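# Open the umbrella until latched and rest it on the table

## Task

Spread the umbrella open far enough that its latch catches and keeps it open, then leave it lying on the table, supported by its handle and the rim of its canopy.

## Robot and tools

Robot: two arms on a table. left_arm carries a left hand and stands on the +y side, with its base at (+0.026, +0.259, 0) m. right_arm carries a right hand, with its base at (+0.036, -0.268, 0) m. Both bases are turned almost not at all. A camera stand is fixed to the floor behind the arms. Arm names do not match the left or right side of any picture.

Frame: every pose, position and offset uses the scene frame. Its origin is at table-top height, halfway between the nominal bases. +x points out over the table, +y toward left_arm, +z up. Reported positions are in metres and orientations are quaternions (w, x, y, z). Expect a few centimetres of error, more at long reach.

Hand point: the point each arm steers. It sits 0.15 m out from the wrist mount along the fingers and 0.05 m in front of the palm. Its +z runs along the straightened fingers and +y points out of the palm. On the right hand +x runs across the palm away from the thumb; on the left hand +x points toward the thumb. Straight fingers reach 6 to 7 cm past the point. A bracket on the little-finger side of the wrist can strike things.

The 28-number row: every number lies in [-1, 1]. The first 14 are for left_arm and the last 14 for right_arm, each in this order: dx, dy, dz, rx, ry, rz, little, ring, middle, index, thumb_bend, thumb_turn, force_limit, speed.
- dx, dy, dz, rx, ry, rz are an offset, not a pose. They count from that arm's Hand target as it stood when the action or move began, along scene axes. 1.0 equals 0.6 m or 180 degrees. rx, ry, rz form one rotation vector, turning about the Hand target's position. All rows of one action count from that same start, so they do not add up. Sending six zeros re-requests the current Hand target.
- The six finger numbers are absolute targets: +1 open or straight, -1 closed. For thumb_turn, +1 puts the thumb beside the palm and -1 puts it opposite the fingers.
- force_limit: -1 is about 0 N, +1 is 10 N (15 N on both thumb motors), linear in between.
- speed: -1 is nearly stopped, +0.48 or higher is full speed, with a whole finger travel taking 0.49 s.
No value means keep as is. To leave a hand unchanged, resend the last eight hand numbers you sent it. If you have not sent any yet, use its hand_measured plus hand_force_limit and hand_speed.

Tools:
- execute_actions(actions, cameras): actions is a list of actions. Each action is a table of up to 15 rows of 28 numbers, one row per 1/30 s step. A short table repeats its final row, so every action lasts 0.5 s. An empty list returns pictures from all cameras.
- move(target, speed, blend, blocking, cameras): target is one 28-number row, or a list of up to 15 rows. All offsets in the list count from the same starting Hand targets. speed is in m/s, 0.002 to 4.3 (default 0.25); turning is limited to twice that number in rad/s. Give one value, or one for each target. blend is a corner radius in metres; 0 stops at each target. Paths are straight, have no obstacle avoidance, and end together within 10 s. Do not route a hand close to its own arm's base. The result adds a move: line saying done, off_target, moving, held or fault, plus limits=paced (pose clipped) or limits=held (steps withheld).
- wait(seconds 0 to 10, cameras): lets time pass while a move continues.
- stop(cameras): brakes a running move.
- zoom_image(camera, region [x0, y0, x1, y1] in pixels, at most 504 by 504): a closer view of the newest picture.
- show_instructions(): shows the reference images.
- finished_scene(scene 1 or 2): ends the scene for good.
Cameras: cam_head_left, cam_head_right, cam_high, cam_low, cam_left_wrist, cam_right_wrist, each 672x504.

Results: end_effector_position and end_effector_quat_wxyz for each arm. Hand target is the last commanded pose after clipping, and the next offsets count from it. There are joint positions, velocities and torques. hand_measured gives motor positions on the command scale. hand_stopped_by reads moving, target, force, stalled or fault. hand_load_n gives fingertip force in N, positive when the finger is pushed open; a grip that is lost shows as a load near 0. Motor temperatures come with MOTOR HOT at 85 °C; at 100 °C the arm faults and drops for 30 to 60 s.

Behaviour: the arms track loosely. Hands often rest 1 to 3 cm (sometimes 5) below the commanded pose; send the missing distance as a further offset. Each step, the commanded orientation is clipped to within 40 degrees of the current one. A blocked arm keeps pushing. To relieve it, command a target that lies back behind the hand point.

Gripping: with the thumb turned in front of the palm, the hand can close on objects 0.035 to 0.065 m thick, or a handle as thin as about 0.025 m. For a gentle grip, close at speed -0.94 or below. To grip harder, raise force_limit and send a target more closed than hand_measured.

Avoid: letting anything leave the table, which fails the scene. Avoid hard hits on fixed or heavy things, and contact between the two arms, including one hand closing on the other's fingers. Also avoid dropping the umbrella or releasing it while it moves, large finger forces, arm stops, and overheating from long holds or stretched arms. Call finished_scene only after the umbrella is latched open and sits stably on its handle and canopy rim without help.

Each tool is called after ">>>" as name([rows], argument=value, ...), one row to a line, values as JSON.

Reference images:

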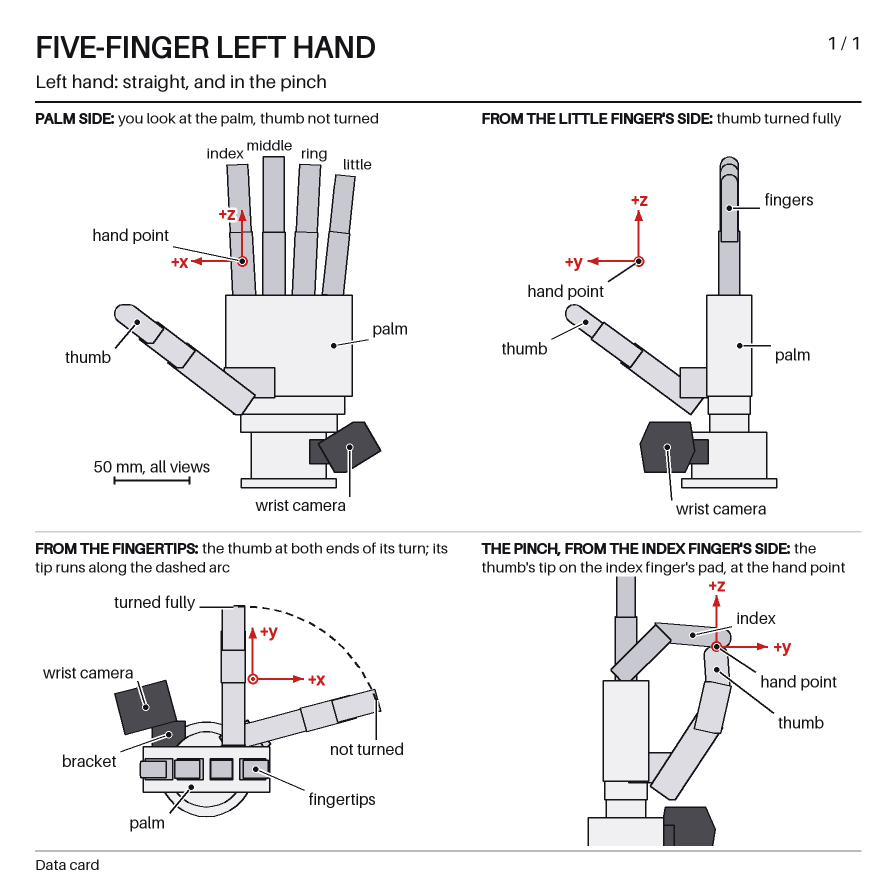

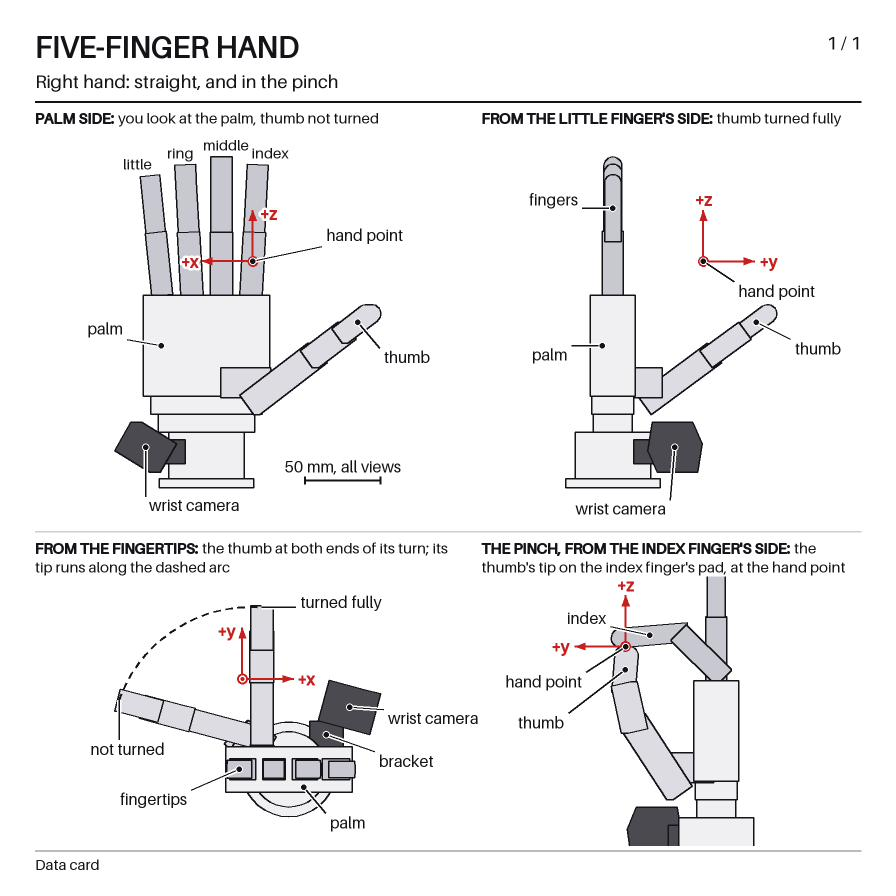

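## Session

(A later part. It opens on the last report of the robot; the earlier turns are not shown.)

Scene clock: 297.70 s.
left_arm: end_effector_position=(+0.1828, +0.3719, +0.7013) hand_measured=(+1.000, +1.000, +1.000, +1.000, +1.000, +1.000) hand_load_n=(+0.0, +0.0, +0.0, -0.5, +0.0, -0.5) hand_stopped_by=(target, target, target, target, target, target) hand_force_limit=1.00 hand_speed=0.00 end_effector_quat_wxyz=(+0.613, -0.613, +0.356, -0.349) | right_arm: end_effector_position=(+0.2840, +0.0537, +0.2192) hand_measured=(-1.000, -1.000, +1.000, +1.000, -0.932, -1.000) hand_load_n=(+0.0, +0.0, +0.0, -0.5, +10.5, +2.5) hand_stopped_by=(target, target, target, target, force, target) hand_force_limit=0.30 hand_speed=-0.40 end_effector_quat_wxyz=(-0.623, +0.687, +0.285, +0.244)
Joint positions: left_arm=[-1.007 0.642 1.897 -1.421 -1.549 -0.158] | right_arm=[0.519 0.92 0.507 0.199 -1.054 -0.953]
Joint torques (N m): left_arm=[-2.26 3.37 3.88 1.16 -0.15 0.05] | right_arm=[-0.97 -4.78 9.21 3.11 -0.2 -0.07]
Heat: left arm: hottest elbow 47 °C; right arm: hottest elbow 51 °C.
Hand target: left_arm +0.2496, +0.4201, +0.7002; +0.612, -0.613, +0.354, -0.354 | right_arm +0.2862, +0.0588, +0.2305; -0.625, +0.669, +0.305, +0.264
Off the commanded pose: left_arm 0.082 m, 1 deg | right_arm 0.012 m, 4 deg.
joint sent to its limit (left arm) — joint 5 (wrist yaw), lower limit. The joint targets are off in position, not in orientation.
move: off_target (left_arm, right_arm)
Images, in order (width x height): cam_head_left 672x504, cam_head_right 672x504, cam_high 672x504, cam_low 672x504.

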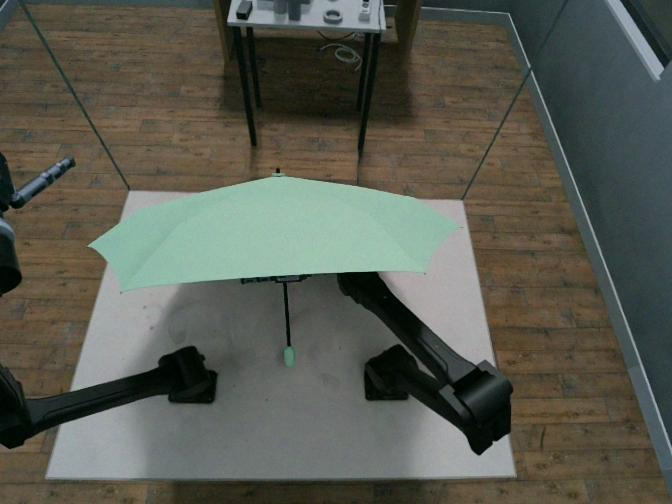

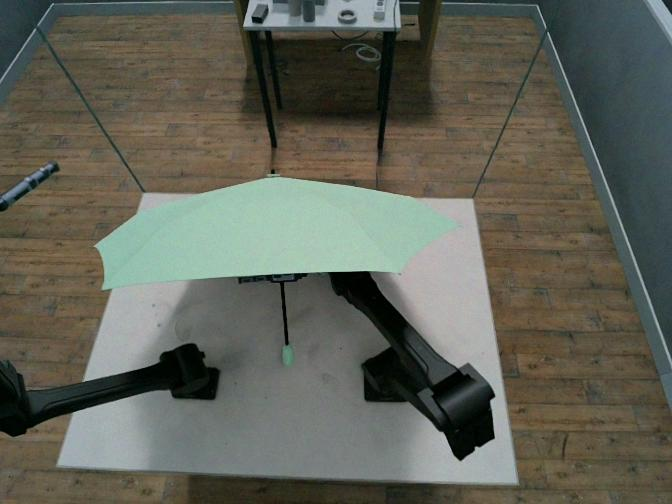

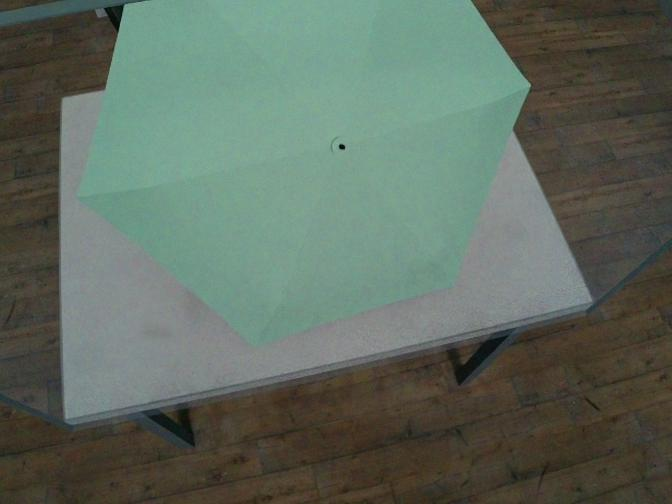

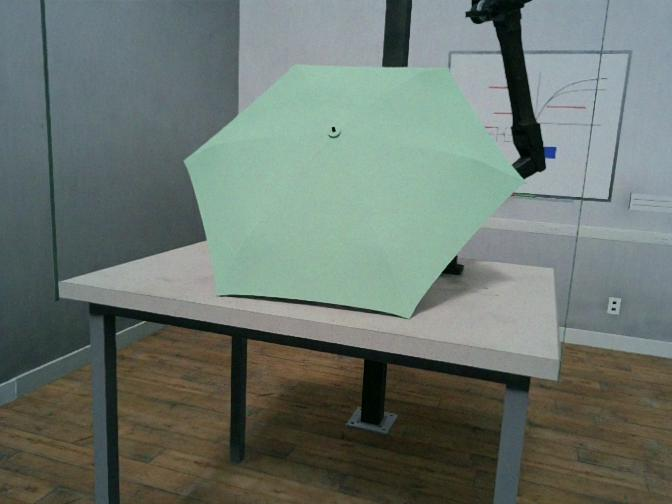

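>>> move([
  [0,0,0,0,0,0,1,1,1,1,1,1,1.0,0, 0.01,0,-0.08,0,-0.033,0,-1,-1,1,1,-1,-1,0.3,-0.4],
], speed=0.06, cameras=["cam_low","cam_head_left","cam_head_right","cam_high"])

Scene clock: 299.87 s.
left_arm: end_effector_position=(+0.1828, +0.3719, +0.7013) hand_measured=(+1.000, +1.000, +1.000, +1.000, +1.000, +1.000) hand_load_n=(+0.0, +0.0, +0.0, +0.0, +0.0, +0.0) hand_stopped_by=(target, target, target, target, target, target) hand_force_limit=1.00 hand_speed=0.00 end_effector_quat_wxyz=(+0.613, -0.613, +0.356, -0.349) | right_arm: end_effector_position=(+0.2894, +0.0578, +0.1867) hand_measured=(-1.000, -1.000, +1.000, +1.000, -0.932, -1.000) hand_load_n=(+0.0, +0.0, +0.0, +0.0, +10.0, +1.5) hand_stopped_by=(target, target, target, target, force, target) hand_force_limit=0.30 hand_speed=-0.40 end_effector_quat_wxyz=(+0.613, -0.658, -0.330, -0.288)
Joint positions: left_arm=[-1.007 0.642 1.897 -1.421 -1.549 -0.158] | right_arm=[0.529 1.004 0.423 0.411 -1.056 -1.052]
Joint torques (N m): left_arm=[-2.37 3.78 3.75 0.81 -0.2 0.04] | right_arm=[-1.38 -3.6 7.35 2.51 0.05 -0.12]
Heat: left arm: hottest elbow 47 °C; right arm: hottest elbow 50 °C.
Hand target: left_arm +0.2496, +0.4201, +0.7002; +0.612, -0.613, +0.354, -0.354 | right_arm +0.2922, +0.0588, +0.1825; +0.608, -0.654, -0.337, -0.298
Off the commanded pose: left_arm 0.082 m, 1 deg | right_arm 0.005 m, 2 deg.
joint sent to its limit (left arm) — joint 5 (wrist yaw), lower limit. The joint targets are off in position, not in orientation.
move: off_target (left_arm)
Images, in order (width x height): cam_head_left 672x504, cam_head_right 672x504, cam_high 672x504, cam_low 672x504.

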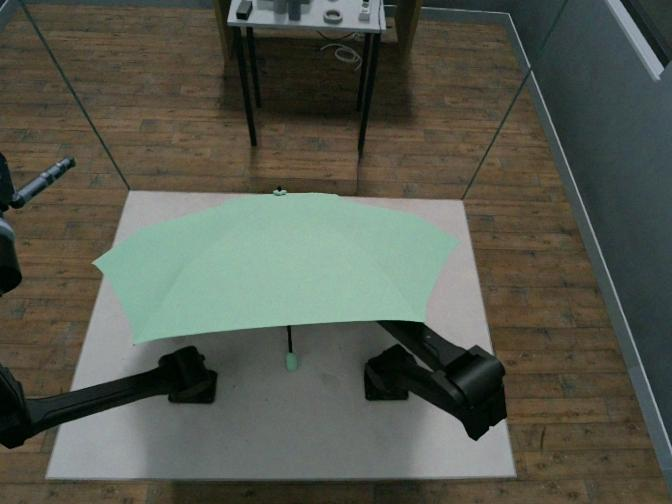

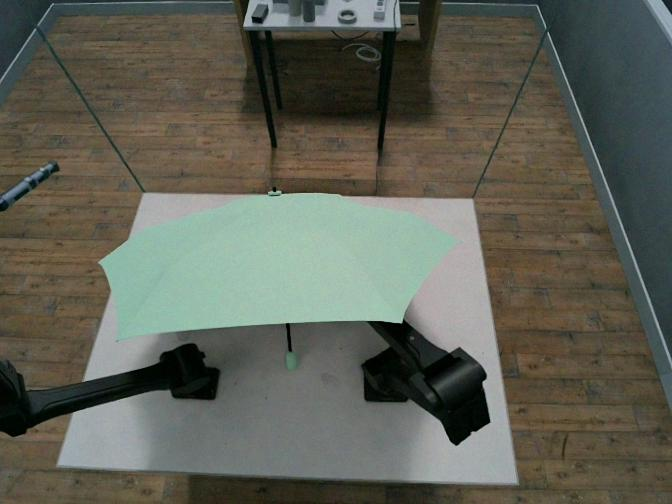

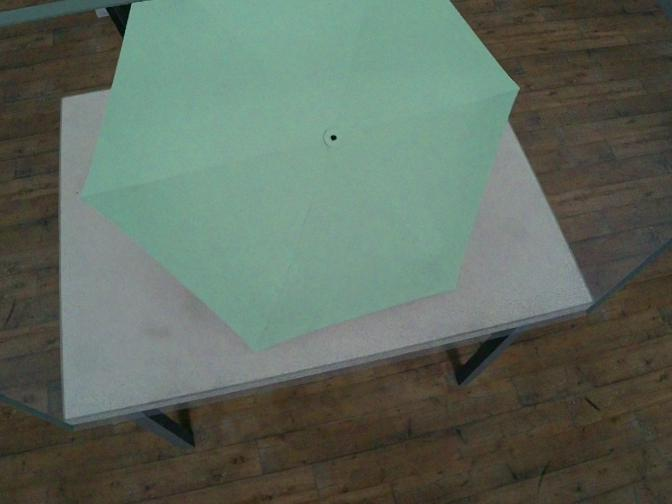

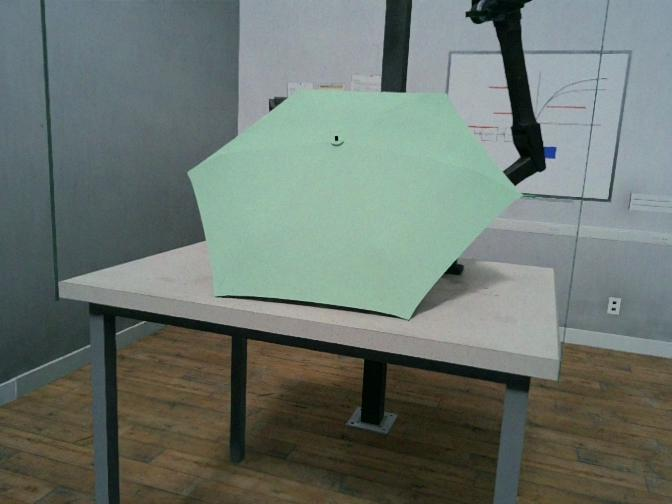

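>>> move([
  [0,0,0,0,0,0,1,1,1,1,1,1,1.0,0, 0.005,0,-0.035,0,0.012,0,-1,-1,1,1,-1,-1,0.3,-0.4],
], speed=0.05, cameras=["cam_low","cam_head_left","cam_high"])

>>> zoom_image(camera="cam_low", region=[190, 270, 450, 340])

Scene clock: 301.77 s.
left_arm: end_effector_position=(+0.1828, +0.3719, +0.7013) hand_measured=(+1.000, +1.000, +1.000, +1.000, +1.000, +1.000) hand_load_n=(+0.0, +0.0, -0.5, +0.0, +0.0, +0.0) hand_stopped_by=(target, target, target, target, target, target) hand_force_limit=1.00 hand_speed=0.00 end_effector_quat_wxyz=(+0.613, -0.613, +0.356, -0.349) | right_arm: end_effector_position=(+0.2915, +0.0606, +0.1649) hand_measured=(-1.000, -1.000, +1.000, +1.000, -0.932, -1.000) hand_load_n=(+0.0, +0.0, +0.0, +0.0, +10.0, +1.5) hand_stopped_by=(target, target, target, target, force, target) hand_force_limit=0.30 hand_speed=-0.40 end_effector_quat_wxyz=(+0.616, -0.659, -0.329, -0.280)
Joint positions: left_arm=[-1.007 0.642 1.897 -1.421 -1.549 -0.158] | right_arm=[0.529 1.082 0.4 0.506 -1.065 -1.045]
Joint torques (N m): left_arm=[-3.19 4.01 3.74 0.95 -0.17 0.01] | right_arm=[-2.32 -4.37 6.93 2.54 -0.1 0.22]
Heat: left arm: hottest elbow 46 °C; right arm: hottest elbow 50 °C.
Hand target: left_arm +0.2496, +0.4201, +0.7002; +0.612, -0.613, +0.354, -0.354 | right_arm +0.2952, +0.0588, +0.1615; +0.614, -0.659, -0.326, -0.286
Off the commanded pose: left_arm 0.082 m, 1 deg | right_arm 0.005 m, 1 deg.
joint sent to its limit (left arm) — joint 5 (wrist yaw), lower limit. The joint targets are off in position, not in orientation.
move: off_target (left_arm)
Images, in order (width x height): cam_head_left 672x504, cam_high 672x504, cam_low 672x504.

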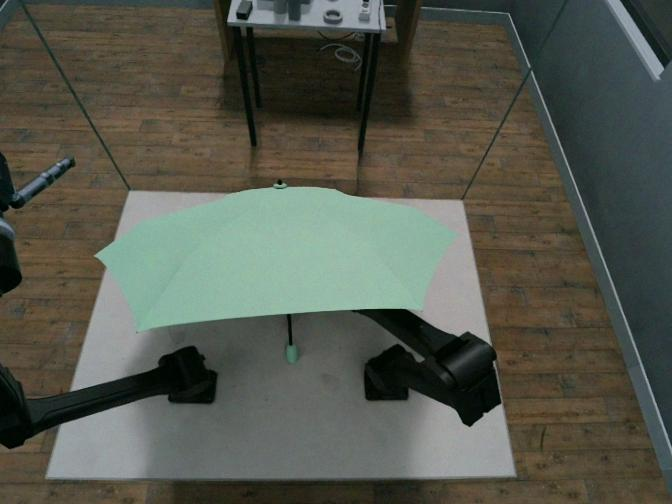

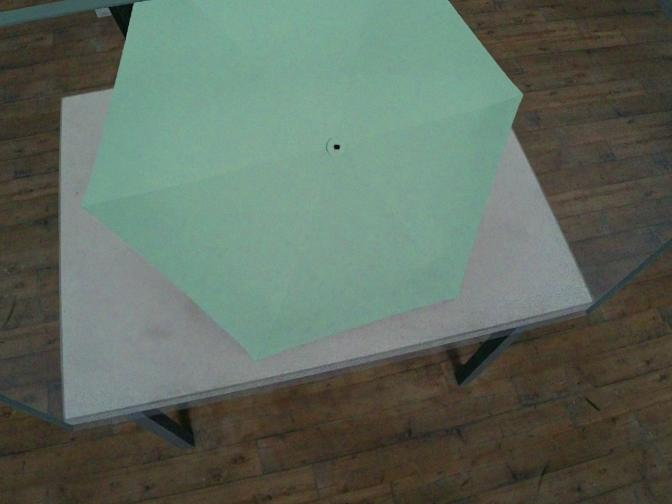

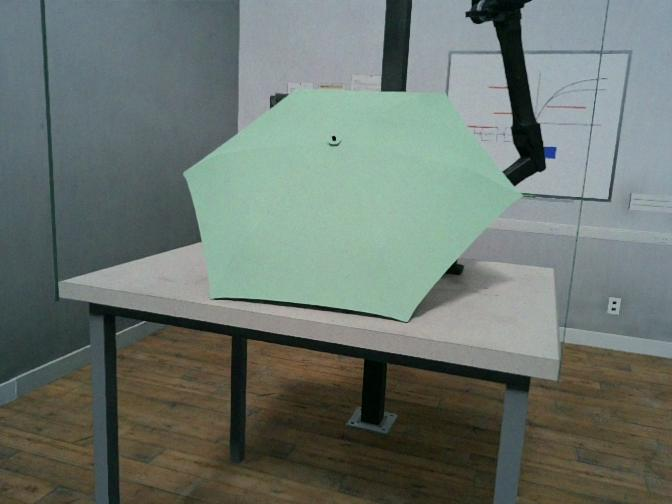

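Scaled by 1.938.

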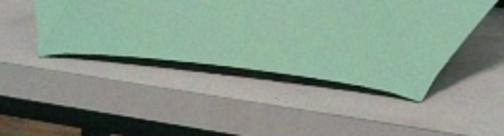

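>>> move([
  [0,0,0,0,0,0,1,1,1,1,1,1,1.0,0, 0,0,0,0,0,0,-1,-1,1,1,-0.8,-1,0.3,-0.6],
], speed=0.05, cameras=["cam_low","cam_head_left","cam_high"])

Scene clock: 302.97 s.
left_arm: end_effector_position=(+0.1828, +0.3719, +0.7013) hand_measured=(+1.000, +1.000, +1.000, +1.000, +1.000, +1.000) hand_load_n=(+0.0, +0.0, +0.0, +0.0, +0.0, +0.0) hand_stopped_by=(target, target, target, target, target, target) hand_force_limit=1.00 hand_speed=0.00 end_effector_quat_wxyz=(+0.613, -0.613, +0.356, -0.349) | right_arm: end_effector_position=(+0.2915, +0.0606, +0.1649) hand_measured=(-1.000, -1.000, +1.000, +1.000, -0.800, -1.000) hand_load_n=(+0.0, +0.0, +0.0, +0.0, +0.0, +0.0) hand_stopped_by=(target, target, target, target, target, target) hand_force_limit=0.30 hand_speed=-0.60 end_effector_quat_wxyz=(+0.616, -0.659, -0.329, -0.280)
Joint positions: left_arm=[-1.007 0.642 1.897 -1.421 -1.549 -0.158] | right_arm=[0.529 1.082 0.4 0.506 -1.065 -1.045]
Joint torques (N m): left_arm=[-3.49 3.14 3.7 1.03 -0.21 0.03] | right_arm=[-2.37 -4.19 6.91 2.48 -0.1 0.2]
Heat: left arm: hottest elbow 46 °C; right arm: hottest elbow 50 °C.
Hand target: left_arm +0.2496, +0.4201, +0.7002; +0.612, -0.613, +0.354, -0.354 | right_arm +0.2952, +0.0588, +0.1615; +0.614, -0.659, -0.326, -0.286
Off the commanded pose: left_arm 0.082 m, 1 deg | right_arm 0.005 m, 1 deg.
joint sent to its limit (left arm) — joint 5 (wrist yaw), lower limit. The joint targets are off in position, not in orientation.
move: off_target (left_arm)
Images, in order (width x height): cam_head_left 672x504, cam_high 672x504, cam_low 672x504.

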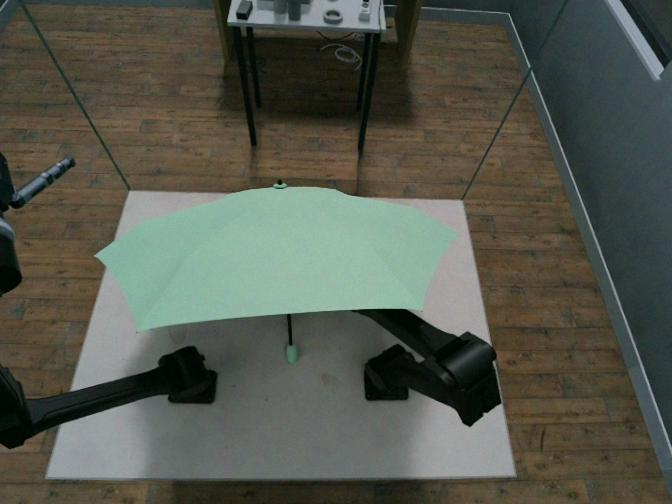

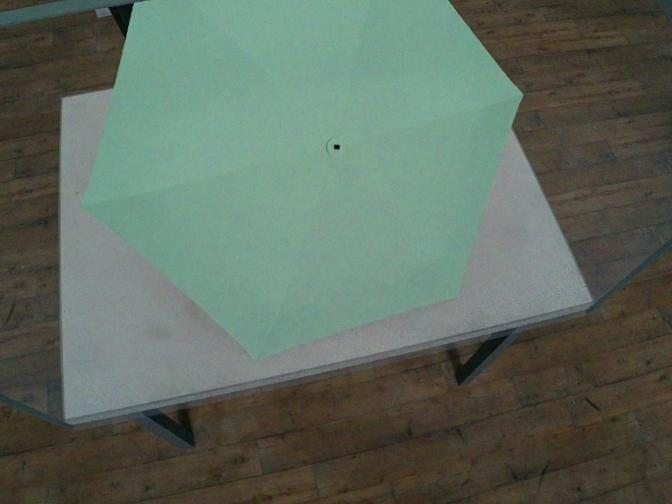

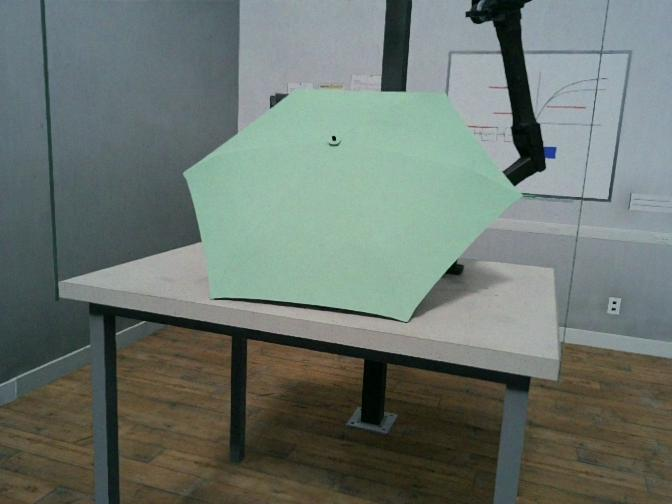

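>>> move([
  [0,0,0,0,0,0,1,1,1,1,1,1,1.0,0, 0,0,0,0,0,0,1,1,1,1,1,1,0.3,-0.5],
], speed=0.05, cameras=["cam_low","cam_head_left","cam_right_wrist"])

Scene clock: 306.27 s.
left_arm: end_effector_position=(+0.1828, +0.3719, +0.7013) hand_measured=(+1.000, +1.000, +1.000, +1.000, +1.000, +1.000) hand_load_n=(+0.0, +0.0, +0.0, +0.0, +0.0, +0.0) hand_stopped_by=(target, target, target, target, target, target) hand_force_limit=1.00 hand_speed=0.00 end_effector_quat_wxyz=(+0.613, -0.613, +0.356, -0.349) | right_arm: end_effector_position=(+0.2914, +0.0606, +0.1649) hand_measured=(+1.000, +1.000, +1.000, +1.000, +1.000, +1.000) hand_load_n=(+0.0, +0.0, -0.5, +0.0, +0.0, +0.0) hand_stopped_by=(target, target, target, target, target, target) hand_force_limit=0.30 hand_speed=-0.50 end_effector_quat_wxyz=(+0.616, -0.659, -0.329, -0.280)
Joint positions: left_arm=[-1.007 0.642 1.897 -1.421 -1.549 -0.158] | right_arm=[0.529 1.082 0.4 0.506 -1.065 -1.043]
Joint torques (N m): left_arm=[-2.61 4.01 3.55 1.1 -0.21 0] | right_arm=[-2.43 -4.25 6.91 2.55 -0.09 0.21]
Heat: left arm: hottest elbow 46 °C; right arm: hottest elbow 49 °C.
Hand target: left_arm +0.2496, +0.4201, +0.7002; +0.612, -0.613, +0.354, -0.354 | right_arm +0.2952, +0.0588, +0.1616; +0.614, -0.659, -0.326, -0.286
Off the commanded pose: left_arm 0.082 m, 1 deg | right_arm 0.005 m, 1 deg.
joint sent to its limit (left arm) — joint 5 (wrist yaw), lower limit. The joint targets are off in position, not in orientation.
move: off_target (left_arm)
camera_calibration:
cam_right_wrist: T_world_to_cam=[[0.922366, -0.0100258, -0.386186, -0.205593], [-0.310867, -0.61275, -0.726566, 0.241439], [-0.229351, 0.790213, -0.568297, 0.221551], [0, 0, 0, 1]] pos_world=[0.315501, -0.0291924, 0.221931]
Images, in order (width x height): cam_head_left 672x504, cam_low 672x504, cam_right_wrist 672x504.

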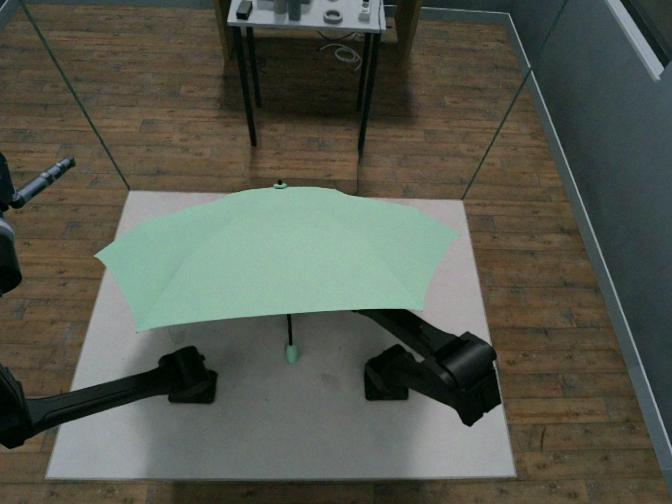

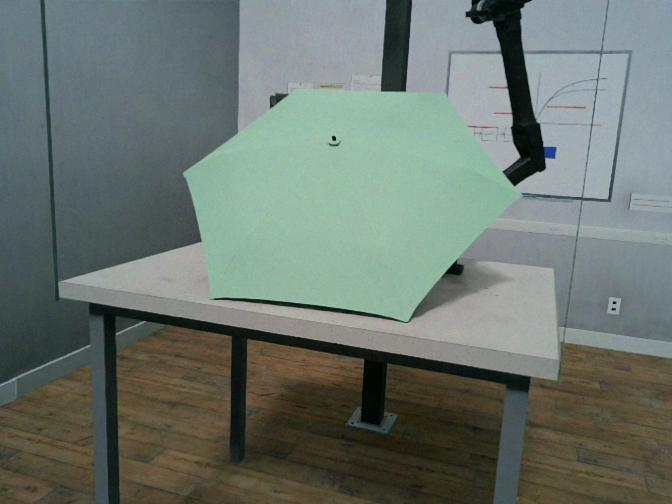

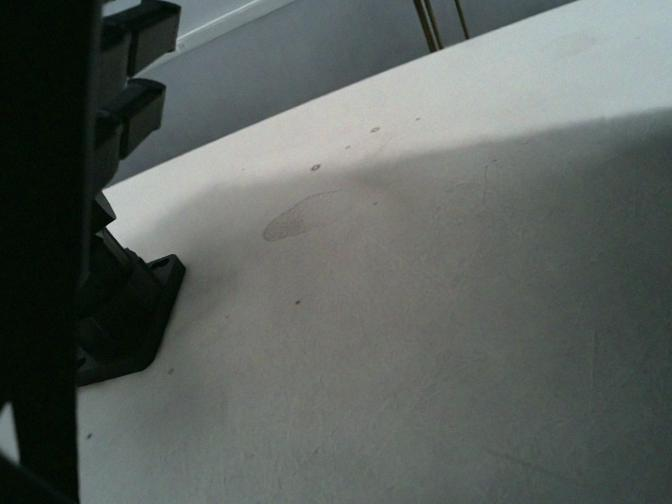

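>>> move([
  [0,0,0,0,0,0,1,1,1,1,1,1,1.0,0, -0.02,0,0.012,0,0,0,1,1,1,1,1,1,0.3,-0.5],
  [0,0,0,0,0,0,1,1,1,1,1,1,1.0,0, -0.03,-0.2,0.012,0,0,0,1,1,1,1,1,1,0.3,-0.5],
], speed=0.08, blend=0.005, cameras=["cam_low","cam_head_left","cam_high","cam_right_wrist"])

Scene clock: 310.83 s.
left_arm: end_effector_position=(+0.1828, +0.3719, +0.7013) hand_measured=(+1.000, +1.000, +1.000, +1.000, +1.000, +1.000) hand_load_n=(+0.0, -0.5, +0.0, +0.0, +0.0, +0.0) hand_stopped_by=(target, target, target, target, target, target) hand_force_limit=1.00 hand_speed=0.00 end_effector_quat_wxyz=(+0.613, -0.613, +0.356, -0.349) | right_arm: end_effector_position=(+0.2584, -0.0620, +0.1463) hand_measured=(+1.000, +1.000, +1.000, +1.000, +1.000, +1.000) hand_load_n=(+0.0, +0.0, +0.0, +0.0, +0.0, +0.0) hand_stopped_by=(target, target, target, target, target, target) hand_force_limit=0.30 hand_speed=-0.50 end_effector_quat_wxyz=(+0.623, -0.669, -0.304, -0.269)
Joint positions: left_arm=[-1.007 0.642 1.897 -1.421 -1.549 -0.158] | right_arm=[0.078 0.827 0.355 -0.402 -1.467 -1.706]
Joint torques (N m): left_arm=[-2.61 3.55 3.71 0.87 -0.21 0] | right_arm=[-2.08 -1.79 12.75 0.43 -0.55 -0.01]
Motor temperatures (°C): left_arm=[31 33 45 28 30 28] | right_arm=[28 33 48 29 29 28]
Heat: left arm: hottest elbow 45 °C; right arm: hottest elbow 48 °C.
Hand target: left_arm +0.2496, +0.4201, +0.7002; +0.612, -0.613, +0.354, -0.354 | right_arm +0.2772, -0.0612, +0.1687; +0.614, -0.659, -0.326, -0.286
Off the commanded pose: left_arm 0.082 m, 1 deg | right_arm 0.029 m, 3 deg.
joint sent to its limit (left arm) — joint 5 (wrist yaw), lower limit. The joint targets are off in position, not in orientation.
move: off_target (left_arm, right_arm)
camera_calibration:
cam_right_wrist: T_world_to_cam=[[0.899676, -0.0291283, -0.435586, -0.17167], [-0.363481, -0.602611, -0.710452, 0.154401], [-0.241794, 0.797503, -0.552742, 0.301697], [0, 0, 0, 1]] pos_world=[0.283518, -0.152561, 0.201678]
Images, in order (width x height): cam_head_left 672x504, cam_high 672x504, cam_low 672x504, cam_right_wrist 672x504.

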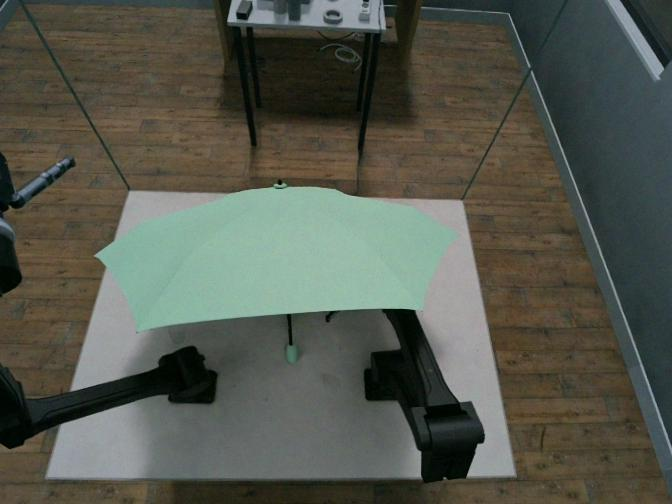

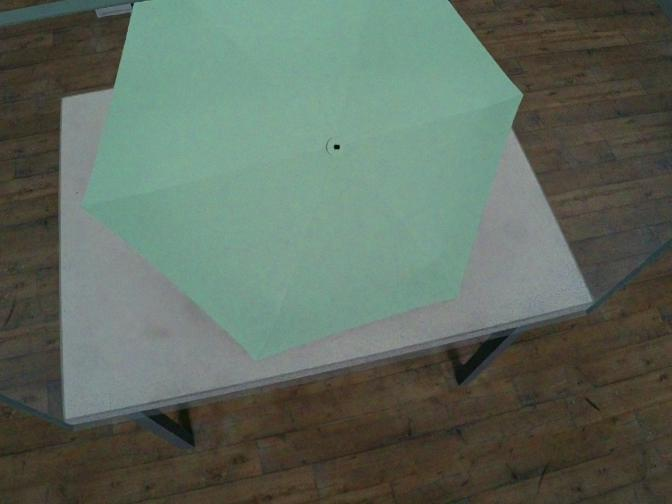

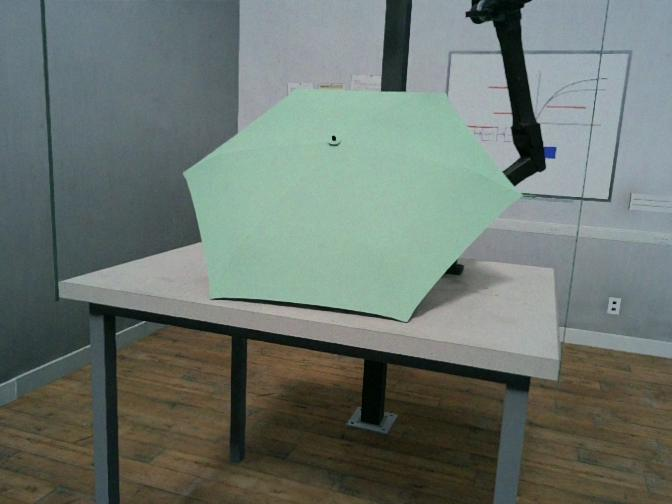

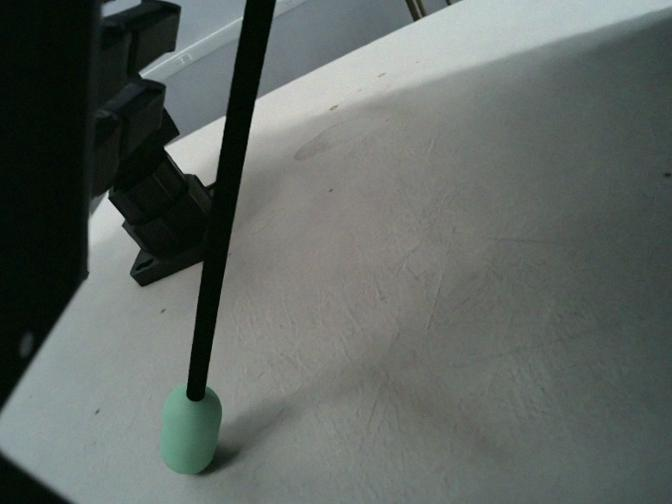

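>>> finished_scene(scene=2)

The scene is finished: the task was done.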